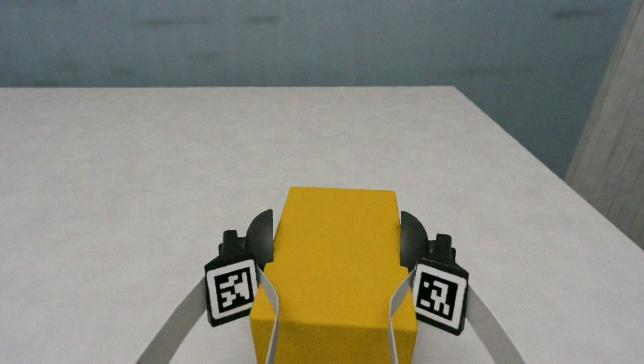

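Emit:
{"name": "move", "arguments": {
  "joints": {"lift_m": 0.738},
  "speeds": {"lift_m": 0.02},
  "cameras": []
}}

Emit:
{"name": "move", "arguments": {
  "joints": {"lift_m": 0.732},
  "speeds": {"lift_m": 0.02},
  "cameras": ["wrist_camera"]
}}

Scene clock: 291.70 s.
move: done
base_odometry: x=+0.226 y=-0.643 heading=-0.893
turned_by_wheels: +0.000
turned_by_imu: +0.000
base_tilt: forward=-0.3 right=-1.2
lidar_m: 2.48 1.54 1.09 1.04 1.07 1.41 1.79 1.83 1.31 0.77 0.70 1.33
head_depth_mm: 991 1084 1198 1280 844 402 340 / 1007 1104 1219 1123 833 449 1234 / 1023 1112 1238 1109 745 486 1208 / 1033 1123 1258 1106 822 678 1230 / 1044 1151 1272 1093 817 692 1227 / 1051 1159 1296 1078 812 690 1215 / 1069 1177 1306 1069 807 707 1185
base_status: not commanded
joint_positions: lift_m=+0.738 arm_m=+0.240 wrist_yaw_rad=+0.003 wrist_pitch_rad=-0.317 wrist_roll_rad=+0.000 gripper_m=+0.004 head_pan_rad=-1.400 head_tilt_rad=-0.600
joint_status: all done
measured_speeds: all 0
motor_effort: left_wheel=+7.3(7.8) right_wheel=-8.4(9.8) lift_m=+24.0(27.9) arm_m=+8.7(9.8) wrist_yaw_rad=-3.3(3.9) wrist_pitch_rad=+2.6(2.7) wrist_roll_rad=+0.0(0.3) gripper_m=-9.1(9.6) head_pan_rad=+2.7(3.3) head_tilt_rad=+1.8(2.9)
hand_pose: x=-0.0208 y=-0.6210 z=+0.7740 quat_wxyz=(+0.699, +0.113, -0.698, -0.111) (m; base frame)
wrist_depth_mm: - - - - - - - / - - - - - - - / - - - - - - - / - - - 193 - - - / - - 153 162 151 - - / - - 128 135 126 - - / - - 125 127 123 103 -
pictures: none
No camera images: "cameras" was empty.

Scene clock: 292.37 s.
move: done
base_odometry: x=+0.226 y=-0.643 heading=-0.893
turned_by_wheels: +0.000
turned_by_imu: +0.000
base_tilt: forward=-0.2 right=-1.2
lidar_m: 2.48 1.54 1.09 1.04 1.07 1.41 1.79 1.83 1.31 0.77 0.70 1.33
head_depth_mm: 993 1088 1198 1278 843 409 340 / 1004 1101 1214 1120 835 452 1235 / 1015 1119 1236 1114 745 489 1206 / 1030 1126 1258 1102 825 676 1224 / 1042 1150 1271 1092 815 689 1219 / 1061 1163 1293 1079 812 691 1218 / 1063 1175 1323 1071 806 706 1186
base_status: not commanded
joint_positions: lift_m=+0.732 arm_m=+0.240 wrist_yaw_rad=+0.003 wrist_pitch_rad=-0.317 wrist_roll_rad=+0.000 gripper_m=+0.004 head_pan_rad=-1.400 head_tilt_rad=-0.600
joint_status: all done
measured_speeds: all 0
motor_effort: left_wheel=+7.6(7.9) right_wheel=-8.7(9.5) lift_m=+26.6(26.6) arm_m=+8.2(9.0) wrist_yaw_rad=-4.1(4.1) wrist_pitch_rad=+2.6(2.7) wrist_roll_rad=-0.1(0.2) gripper_m=-9.0(9.8) head_pan_rad=+2.3(3.3) head_tilt_rad=+2.5(2.9)
hand_pose: x=-0.0208 y=-0.6210 z=+0.7680 quat_wxyz=(+0.699, +0.113, -0.698, -0.111) (m; base frame)
wrist_depth_mm: - - - - - - - / - - - - - - - / - - - - - - - / - - - 193 - - - / - - 153 162 151 - - / - - 128 135 126 - - / - - 125 127 123 103 -
pictures: wrist_camera
camera_calibration:
wrist_camera: T_world_to_cam=[[-0.998883, -0.0420748, -0.0214842, -0.0238168], [-0.00220297, 0.495752, -0.868461, 1.00731], [0.0471911, -0.867444, -0.495291, 0.00885571], [0, 0, 0, 1]] pos_world=[-0.021989, -0.492694, 0.878681]

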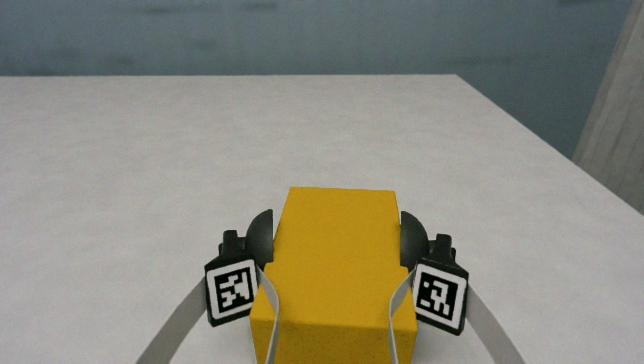

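Emit:
{"name": "move", "arguments": {
  "joints": {"lift_m": 0.727},
  "speeds": {"lift_m": 0.02},
  "cameras": []
}}

Emit:
{"name": "move", "arguments": {
  "joints": {"lift_m": 0.722},
  "speeds": {"lift_m": 0.02},
  "cameras": ["wrist_camera"]
}}

Scene clock: 297.43 s.
move: done
base_odometry: x=+0.226 y=-0.643 heading=-0.893
turned_by_wheels: +0.000
turned_by_imu: +0.000
base_tilt: forward=-0.4 right=-1.1
lidar_m: 2.48 1.54 1.09 1.04 1.06 1.41 1.79 1.82 1.31 0.77 0.70 1.33
head_depth_mm: 999 1087 1200 1278 842 409 348 / 1005 1097 1220 1121 835 453 1242 / 1016 1116 1239 1110 747 491 1206 / 1028 1134 1257 1101 823 677 1228 / 1046 1151 1279 1087 816 692 1224 / 1054 1164 1293 1080 811 689 1214 / 1070 1177 1308 1073 807 704 1190
base_status: not commanded
joint_positions: lift_m=+0.727 arm_m=+0.240 wrist_yaw_rad=+0.003 wrist_pitch_rad=-0.317 wrist_roll_rad=+0.000 gripper_m=+0.004 head_pan_rad=-1.400 head_tilt_rad=-0.600
joint_status: all done
measured_speeds: all 0
motor_effort: left_wheel=+7.6(7.9) right_wheel=-8.7(9.8) lift_m=+23.2(27.5) arm_m=+5.4(6.6) wrist_yaw_rad=-2.1(4.4) wrist_pitch_rad=+2.6(2.7) wrist_roll_rad=-0.1(0.2) gripper_m=-8.8(9.9) head_pan_rad=+2.2(3.2) head_tilt_rad=+2.1(2.4)
hand_pose: x=-0.0208 y=-0.6210 z=+0.7630 quat_wxyz=(+0.699, +0.113, -0.698, -0.111) (m; base frame)
wrist_depth_mm: - - - - - - - / - - - - - - - / - - - - - - - / - - - 193 - - - / - - 153 163 150 - - / - - 128 135 126 - - / - - 125 127 123 103 -
pictures: none
No camera images: "cameras" was empty.

Scene clock: 298.07 s.
move: done
base_odometry: x=+0.226 y=-0.643 heading=-0.893
turned_by_wheels: +0.000
turned_by_imu: +0.000
base_tilt: forward=-0.4 right=-1.1
lidar_m: 2.48 1.54 1.09 1.04 1.06 1.41 1.79 1.83 1.31 0.77 0.70 1.33
head_depth_mm: 994 1088 1202 1275 841 418 354 / 1005 1100 1216 1125 836 455 1216 / 1021 1116 1232 1107 758 493 1214 / 1030 1133 1258 1101 824 680 1223 / 1044 1149 1280 1092 816 691 1222 / 1057 1159 1291 1082 814 689 1215 / 1069 1182 1309 1072 804 705 1182
base_status: not commanded
joint_positions: lift_m=+0.722 arm_m=+0.240 wrist_yaw_rad=+0.003 wrist_pitch_rad=-0.314 wrist_roll_rad=+0.000 gripper_m=+0.004 head_pan_rad=-1.400 head_tilt_rad=-0.600
joint_status: all done
measured_speeds: all 0
motor_effort: left_wheel=+7.1(8.0) right_wheel=-9.6(10.1) lift_m=+22.2(23.8) arm_m=+5.4(5.9) wrist_yaw_rad=-3.0(3.7) wrist_pitch_rad=+2.2(2.7) wrist_roll_rad=-0.1(0.3) gripper_m=-9.5(9.7) head_pan_rad=+2.1(3.1) head_tilt_rad=+1.3(2.1)
hand_pose: x=-0.0208 y=-0.6212 z=+0.7586 quat_wxyz=(+0.699, +0.112, -0.698, -0.110) (m; base frame)
wrist_depth_mm: - - - - - - - / - - - - - - - / - - - - - - - / - - - 194 - - - / - - 153 163 150 - - / - - 128 135 126 - - / - - 125 127 123 103 -
pictures: wrist_camera
camera_calibration:
wrist_camera: T_world_to_cam=[[-0.998883, -0.0421273, -0.0213831, -0.0241345], [-0.00219837, 0.493572, -0.869702, 0.998833], [0.0471923, -0.868684, -0.493114, 0.00163657], [0, 0, 0, 1]] pos_world=[-0.021989, -0.492591, 0.868978]

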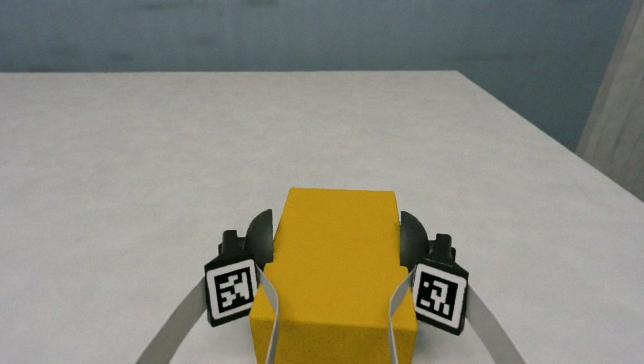

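Contact just begun. Slightly more, then release.

Emit:
{"name": "move", "arguments": {
  "joints": {"lift_m": 0.7185},
  "speeds": {"lift_m": 0.02},
  "cameras": []
}}

Emit:
{"name": "move", "arguments": {
  "joints": {"gripper_m": 0.15},
  "cameras": ["wrist_camera"]
}}

Emit:
{"name": "move", "arguments": {
  "joints": {"lift_m": 0.745, "arm_m": 0.03},
  "cameras": ["head_camera"]
}}

Emit:
{"name": "move", "arguments": {
  "joints": {"lift_m": 0.6, "wrist_yaw_rad": 3.0, "wrist_pitch_rad": -0.4, "gripper_m": 0.04},
  "cameras": []
}}

Scene clock: 305.70 s.
move: done
base_odometry: x=+0.226 y=-0.643 heading=-0.893
turned_by_wheels: +0.000
turned_by_imu: +0.000
base_tilt: forward=-0.4 right=-1.2
lidar_m: 2.48 1.54 1.09 1.04 1.06 1.41 1.79 1.83 1.31 0.77 0.70 1.33
head_depth_mm: 995 1086 1199 1277 841 421 356 / 1002 1102 1218 1127 835 459 1210 / 1019 1112 1243 1113 765 494 1209 / 1033 1140 1254 1101 826 677 1229 / 1048 1144 1269 1094 816 690 1224 / 1056 1159 1295 1080 813 691 1220 / 1070 1182 1308 1078 807 707 1187
base_status: not commanded
joint_positions: lift_m=+0.719 arm_m=+0.240 wrist_yaw_rad=+0.003 wrist_pitch_rad=-0.303 wrist_roll_rad=+0.000 gripper_m=+0.004 head_pan_rad=-1.400 head_tilt_rad=-0.600
joint_status: all done
measured_speeds: all 0
motor_effort: left_wheel=+7.3(7.7) right_wheel=-9.1(9.9) lift_m=+19.4(23.1) arm_m=+3.0(3.8) wrist_yaw_rad=-3.2(4.2) wrist_pitch_rad=+0.0(2.1) wrist_roll_rad=-0.3(0.3) gripper_m=-9.5(9.5) head_pan_rad=+2.1(2.7) head_tilt_rad=+1.6(1.6)
hand_pose: x=-0.0209 y=-0.6224 z=+0.7579 quat_wxyz=(+0.700, +0.108, -0.698, -0.106) (m; base frame)
wrist_depth_mm: - - - - - - - / - - - - - - - / - - - - - - - / - - - 188 - - - / - - 153 164 151 - - / - - 128 135 126 - - / - - 125 127 122 103 -
pictures: none
No camera images: "cameras" was empty.

Scene clock: 307.70 s.
move: done
base_odometry: x=+0.226 y=-0.643 heading=-0.893
turned_by_wheels: +0.000
turned_by_imu: +0.000
base_tilt: forward=-0.3 right=-1.2
lidar_m: 2.48 1.54 1.09 1.04 1.06 1.41 1.79 1.82 1.31 0.77 0.70 1.33
head_depth_mm: 995 1088 1200 1274 841 422 357 / 1007 1105 1217 1127 835 458 1216 / 1016 1122 1236 1111 800 494 1206 / 1028 1135 1251 1107 822 678 1235 / 1043 1144 1274 1087 817 691 1223 / 1057 1165 1293 1073 813 690 1226 / 1071 1178 1310 1071 806 707 1186
base_status: not commanded
joint_positions: lift_m=+0.719 arm_m=+0.240 wrist_yaw_rad=+0.001 wrist_pitch_rad=-0.313 wrist_roll_rad=+0.000 gripper_m=+0.150 head_pan_rad=-1.400 head_tilt_rad=-0.600
joint_status: all done
measured_speeds: all 0
motor_effort: left_wheel=+7.2(7.7) right_wheel=-8.5(9.6) lift_m=+29.1(29.9) arm_m=+1.4(3.6) wrist_yaw_rad=-0.8(3.2) wrist_pitch_rad=+1.9(2.0) wrist_roll_rad=-0.1(0.3) gripper_m=+0.4(83.0) head_pan_rad=+2.1(3.0) head_tilt_rad=+0.8(1.6)
hand_pose: x=-0.0212 y=-0.6214 z=+0.7555 quat_wxyz=(+0.699, +0.111, -0.698, -0.110) (m; base frame)
wrist_depth_mm: - - - - - - - / - - - - - - - / - - - - - - - / - - - 190 - - - / - 145 - 159 152 142 - / - 125 - 131 126 124 - / - 119 129 128 123 - 111
pictures: wrist_camera
camera_calibration:
wrist_camera: T_world_to_cam=[[-0.998945, -0.0406879, -0.0212925, -0.0236744], [-0.00148719, 0.492081, -0.870548, 0.995975], [0.0458984, -0.869598, -0.491622, -0.00175577], [0, 0, 0, 1]] pos_world=[-0.0220877, -0.49259, 0.865677]

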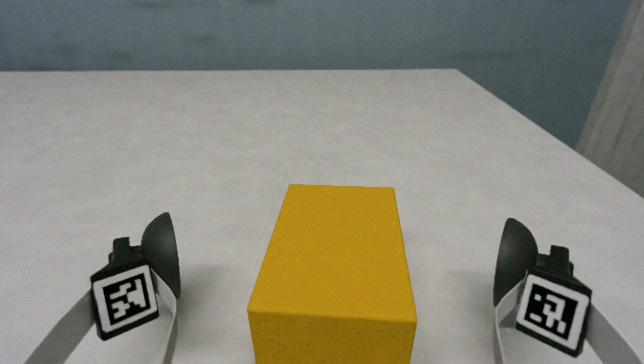

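Scene clock: 310.47 s.
move: done
base_odometry: x=+0.226 y=-0.643 heading=-0.893
turned_by_wheels: +0.000
turned_by_imu: +0.000
base_tilt: forward=-0.3 right=-1.2
lidar_m: 2.48 1.54 1.09 1.03 1.07 1.41 1.79 1.82 1.31 0.77 0.70 1.33
head_depth_mm: 998 1086 1206 1282 843 671 1220 / 1006 1102 1214 1123 833 666 1188 / 1018 1114 1236 1117 799 662 377 / 1032 1130 1258 1101 823 674 1201 / 1051 1146 1279 1095 814 693 1215 / 1056 1164 1294 1083 813 691 1220 / 1069 1174 1306 1069 808 707 1186
base_status: not commanded
joint_positions: lift_m=+0.745 arm_m=+0.030 wrist_yaw_rad=+0.001 wrist_pitch_rad=-0.313 wrist_roll_rad=+0.000 gripper_m=+0.150 head_pan_rad=-1.400 head_tilt_rad=-0.600
joint_status: all done
measured_speeds: all 0
motor_effort: left_wheel=+7.3(7.8) right_wheel=-8.5(9.5) lift_m=+23.3(33.1) arm_m=-11.3(13.9) wrist_yaw_rad=-1.6(3.0) wrist_pitch_rad=+2.0(2.2) wrist_roll_rad=+0.0(0.3) gripper_m=+0.5(1.3) head_pan_rad=+1.9(2.5) head_tilt_rad=+0.9(1.5)
hand_pose: x=-0.0212 y=-0.4113 z=+0.7818 quat_wxyz=(+0.699, +0.111, -0.698, -0.110) (m; base frame)
wrist_depth_mm: - - - - - - - / - - - - - - - / - - - - - - - / - - - - - - - / - 146 - - - 142 - / - 125 - - - 124 - / 112 961 969 971 978 929 111
pictures: head_camera (sideways)
camera_calibration:
head_camera: T_world_to_cam=[[-0.134039, 0.504446, -0.852976, 1.12603], [0.986666, 0.148123, -0.0674485, 0.0814058], [0.0923214, -0.850643, -0.517574, 0.6286], [0, 0, 0, 1]] pos_world=[0.0125781, -0.0453626, 1.29131]

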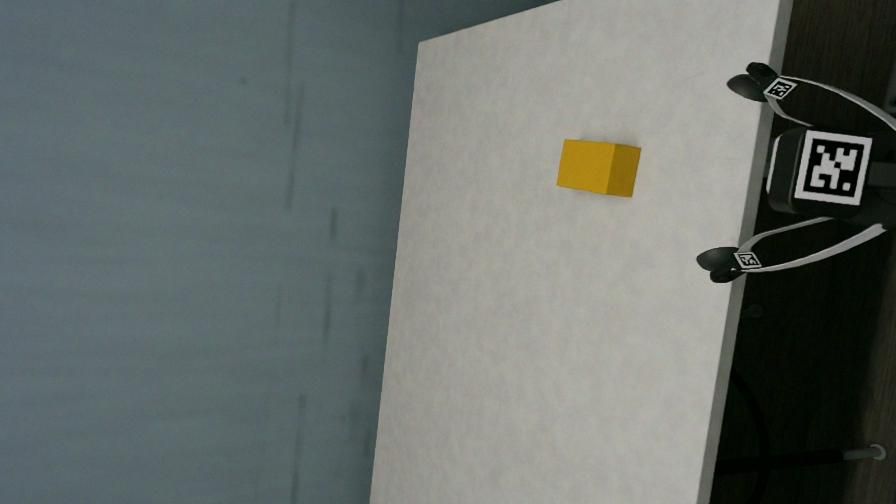

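Scene clock: 312.97 s.
move: done
base_odometry: x=+0.226 y=-0.643 heading=-0.893
turned_by_wheels: +0.000
turned_by_imu: +0.000
base_tilt: forward=-0.3 right=-1.3
lidar_m: 2.48 1.54 1.09 1.04 1.06 1.41 1.79 1.83 1.31 0.77 0.70 1.33
head_depth_mm: 996 1085 1201 1275 839 668 1218 / 1008 1108 1224 1120 838 666 1240 / 1020 1121 1238 1109 798 662 1211 / 1032 1129 1253 1103 824 678 1230 / 1042 1152 1275 1085 817 693 1219 / 1056 1164 1294 1083 815 690 1219 / 1072 1183 1307 1069 805 708 1188
base_status: not commanded
joint_positions: lift_m=+0.600 arm_m=+0.030 wrist_yaw_rad=+2.997 wrist_pitch_rad=-0.413 wrist_roll_rad=+0.000 gripper_m=+0.040 head_pan_rad=-1.400 head_tilt_rad=-0.600
joint_status: all done
measured_speeds: all 0
motor_effort: left_wheel=+7.2(7.7) right_wheel=-8.2(9.2) lift_m=+24.7(27.6) arm_m=-5.4(11.6) wrist_yaw_rad=+2.2(5.8) wrist_pitch_rad=+1.9(4.9) wrist_roll_rad=+0.2(0.3) gripper_m=+0.3(82.2) head_pan_rad=+1.9(2.6) head_tilt_rad=+0.2(1.3)
hand_pose: x=+0.0112 y=+0.0477 z=+0.6138 quat_wxyz=(+0.195, +0.700, +0.095, +0.680) (m; base frame)
wrist_depth_mm: - 162 - - - - - / - 178 - - - - - / - - - - - - - / - - - - - - - / - - 238 - - - - / 907 899 125 875 129 884 866 / 785 812 305 750 750 757 753
pictures: none
No camera images: "cameras" was empty.

Emit:
{"name": "move", "arguments": {
  "joints": {"arm_m": 0.0, "lift_m": 0.29, "head_pan_rad": 0.5, "head_tilt_rad": -0.5},
  "cameras": ["nav_camera"]
}}

Scene clock: 323.50 s.
move: done
base_odometry: x=+0.226 y=-0.643 heading=-0.893
turned_by_wheels: +0.000
turned_by_imu: +0.000
base_tilt: forward=-0.4 right=-1.2
lidar_m: 2.48 1.54 1.09 1.04 1.06 1.41 1.79 1.82 1.31 0.77 0.70 1.33
head_depth_mm: 2017 2135 2310 2481 2121 1638 1320 / 2103 2262 2396 2579 2111 1615 1320 / 2202 2351 2523 2705 2098 1615 1309 / 2292 2472 2679 2798 2088 1603 1297 / 2381 2607 2857 2905 2051 1579 1295 / 1406 1505 1605 1718 1823 1580 1293 / 1229 1303 1385 1466 1574 1575 1288
base_status: not commanded
joint_positions: lift_m=+0.290 arm_m=+0.001 wrist_yaw_rad=+2.997 wrist_pitch_rad=-0.413 wrist_roll_rad=+0.000 gripper_m=+0.040 head_pan_rad=+0.501 head_tilt_rad=-0.500
joint_status: all done
measured_speeds: all 0
motor_effort: left_wheel=+6.9(7.4) right_wheel=-8.7(9.7) lift_m=+23.7(26.2) arm_m=-11.9(14.7) wrist_yaw_rad=+1.5(3.5) wrist_pitch_rad=+2.1(2.1) wrist_roll_rad=+0.0(0.3) gripper_m=+0.6(0.9) head_pan_rad=-3.1(5.9) head_tilt_rad=+4.2(6.2)
hand_pose: x=+0.0111 y=+0.0771 z=+0.3037 quat_wxyz=(+0.195, +0.700, +0.095, +0.680) (m; base frame)
wrist_depth_mm: - 137 - - - - - / - 148 - - - - - / 954 161 880 925 930 908 902 / 749 185 678 738 723 716 712 / 620 592 202 583 574 597 598 / 521 519 127 313 130 508 500 / 456 292 260 281 433 442 443
pictures: nav_camera (sideways)
camera_calibration:
nav_camera: T_world_to_cam=[[0.391778, 0.23399, 0.889808, -1.11725], [0.495081, -0.868784, 0.0104794, 0.0335304], [0.775503, 0.436421, -0.456215, 0.542212], [0, 0, 0, 1]] pos_world=[0.000628717, 0.0539239, 1.24116]

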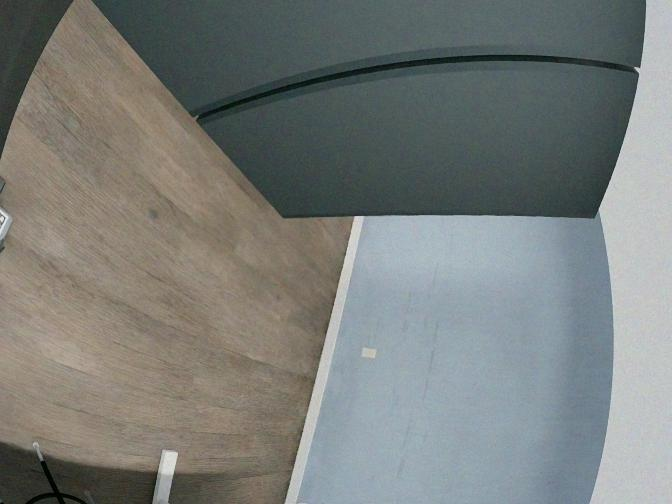

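Emit:
{"name": "move", "arguments": {
  "base": {"translate_m": 1.88},
  "pace": "max",
  "cameras": []
}}

Emit:
{"name": "move", "arguments": {
  "base": {"rotate_rad": 1.595},
  "joints": {"head_pan_rad": 0.3, "head_tilt_rad": -0.4},
  "pace": "max",
  "cameras": ["nav_camera"]
}}

Scene clock: 346.77 s.
move: done
base_odometry: x=+1.405 y=-2.108 heading=-0.893
turned_by_wheels: +0.000
turned_by_imu: +0.001
base_tilt: forward=-0.2 right=-1.2
lidar_m: 0.62 0.64 0.84 2.11 1.35 1.52 3.61 1.06 1.04 1.17 0.92 0.65
head_depth_mm: 479 512 548 590 643 700 773 / 501 535 575 623 679 751 832 / 522 562 606 658 724 804 894 / 548 589 642 702 773 862 970 / 574 621 678 742 826 934 1061 / 603 658 720 797 893 1014 1166 / 639 697 773 856 968 1106 1233
base_status: done
joint_positions: lift_m=+0.290 arm_m=+0.001 wrist_yaw_rad=+2.998 wrist_pitch_rad=-0.413 wrist_roll_rad=+0.000 gripper_m=+0.040 head_pan_rad=+0.500 head_tilt_rad=-0.500
joint_status: not commanded
measured_speeds: all 0
motor_effort: left_wheel=+4.1(14.1) right_wheel=+2.9(14.1) lift_m=+27.5(30.4) arm_m=-8.5(10.9) wrist_yaw_rad=+1.7(3.3) wrist_pitch_rad=+2.1(2.2) wrist_roll_rad=+0.0(0.3) gripper_m=+0.4(1.0) head_pan_rad=-2.4(3.6) head_tilt_rad=+2.4(4.9)
hand_pose: x=+0.0110 y=+0.0771 z=+0.3037 quat_wxyz=(+0.195, +0.700, +0.095, +0.680) (m; base frame)
wrist_depth_mm: 139 137 - - - - - / - 148 - - - - - / 958 161 874 918 913 850 - / 751 186 675 736 722 715 684 / 611 588 203 584 578 595 593 / 523 523 127 313 129 508 504 / 457 291 261 280 434 444 436
pictures: none
No camera images: "cameras" was empty.

Scene clock: 348.90 s.
move: done
base_odometry: x=+1.405 y=-2.108 heading=+0.702
turned_by_wheels: +1.595
turned_by_imu: +1.563
base_tilt: forward=-0.4 right=-1.2
lidar_m: 2.13 1.19 1.53 3.62 1.06 1.04 1.17 0.92 0.65 0.62 0.64 0.85
head_depth_mm: 2088 2216 2326 2479 2443 1800 1424 / 2136 2247 2405 2562 2442 1804 1420 / 2184 2322 2472 2639 2414 1783 1410 / 1339 2339 2477 2619 2302 1782 1406 / 999 1073 1144 1228 1330 1443 1404 / 1005 1070 1142 1233 1329 1452 1389 / 1029 1100 1184 1273 1384 1507 1383
base_status: done
joint_positions: lift_m=+0.290 arm_m=+0.001 wrist_yaw_rad=+2.998 wrist_pitch_rad=-0.413 wrist_roll_rad=+0.000 gripper_m=+0.040 head_pan_rad=+0.295 head_tilt_rad=-0.399
joint_status: all done
measured_speeds: all 0
motor_effort: left_wheel=-6.5(15.2) right_wheel=+6.3(15.0) lift_m=+27.0(28.2) arm_m=-11.9(12.7) wrist_yaw_rad=+2.0(3.7) wrist_pitch_rad=+2.0(2.1) wrist_roll_rad=+0.2(0.3) gripper_m=-0.1(0.7) head_pan_rad=+3.4(4.9) head_tilt_rad=+3.0(7.6)
hand_pose: x=+0.0110 y=+0.0771 z=+0.3037 quat_wxyz=(+0.195, +0.700, +0.095, +0.680) (m; base frame)
wrist_depth_mm: - 137 - - - - - / - 148 - - - - - / - 161 872 938 910 913 908 / 755 185 679 726 717 720 717 / 628 595 202 583 578 594 588 / 522 519 127 311 129 505 506 / 456 292 261 280 433 441 441
pictures: nav_camera (sideways)
camera_calibration:
nav_camera: T_world_to_cam=[[0.343269, 0.122238, 0.931249, -1.171], [0.305946, -0.951971, 0.0121827, 0.0324698], [0.888011, 0.28073, -0.364181, 0.421772], [0, 0, 0, 1]] pos_world=[0.017495, 0.0556467, 1.24369]

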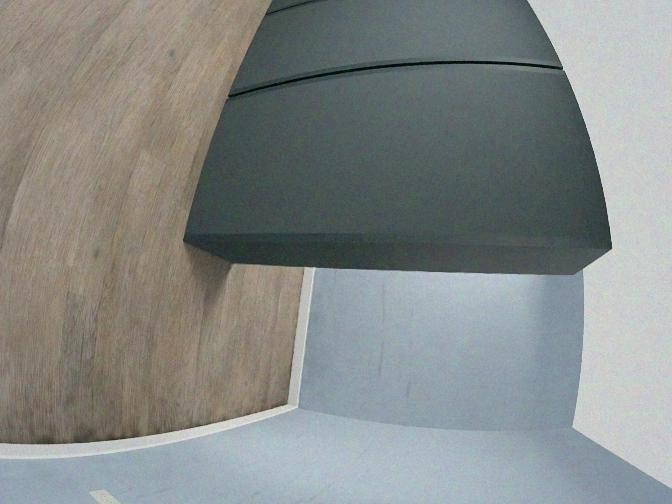

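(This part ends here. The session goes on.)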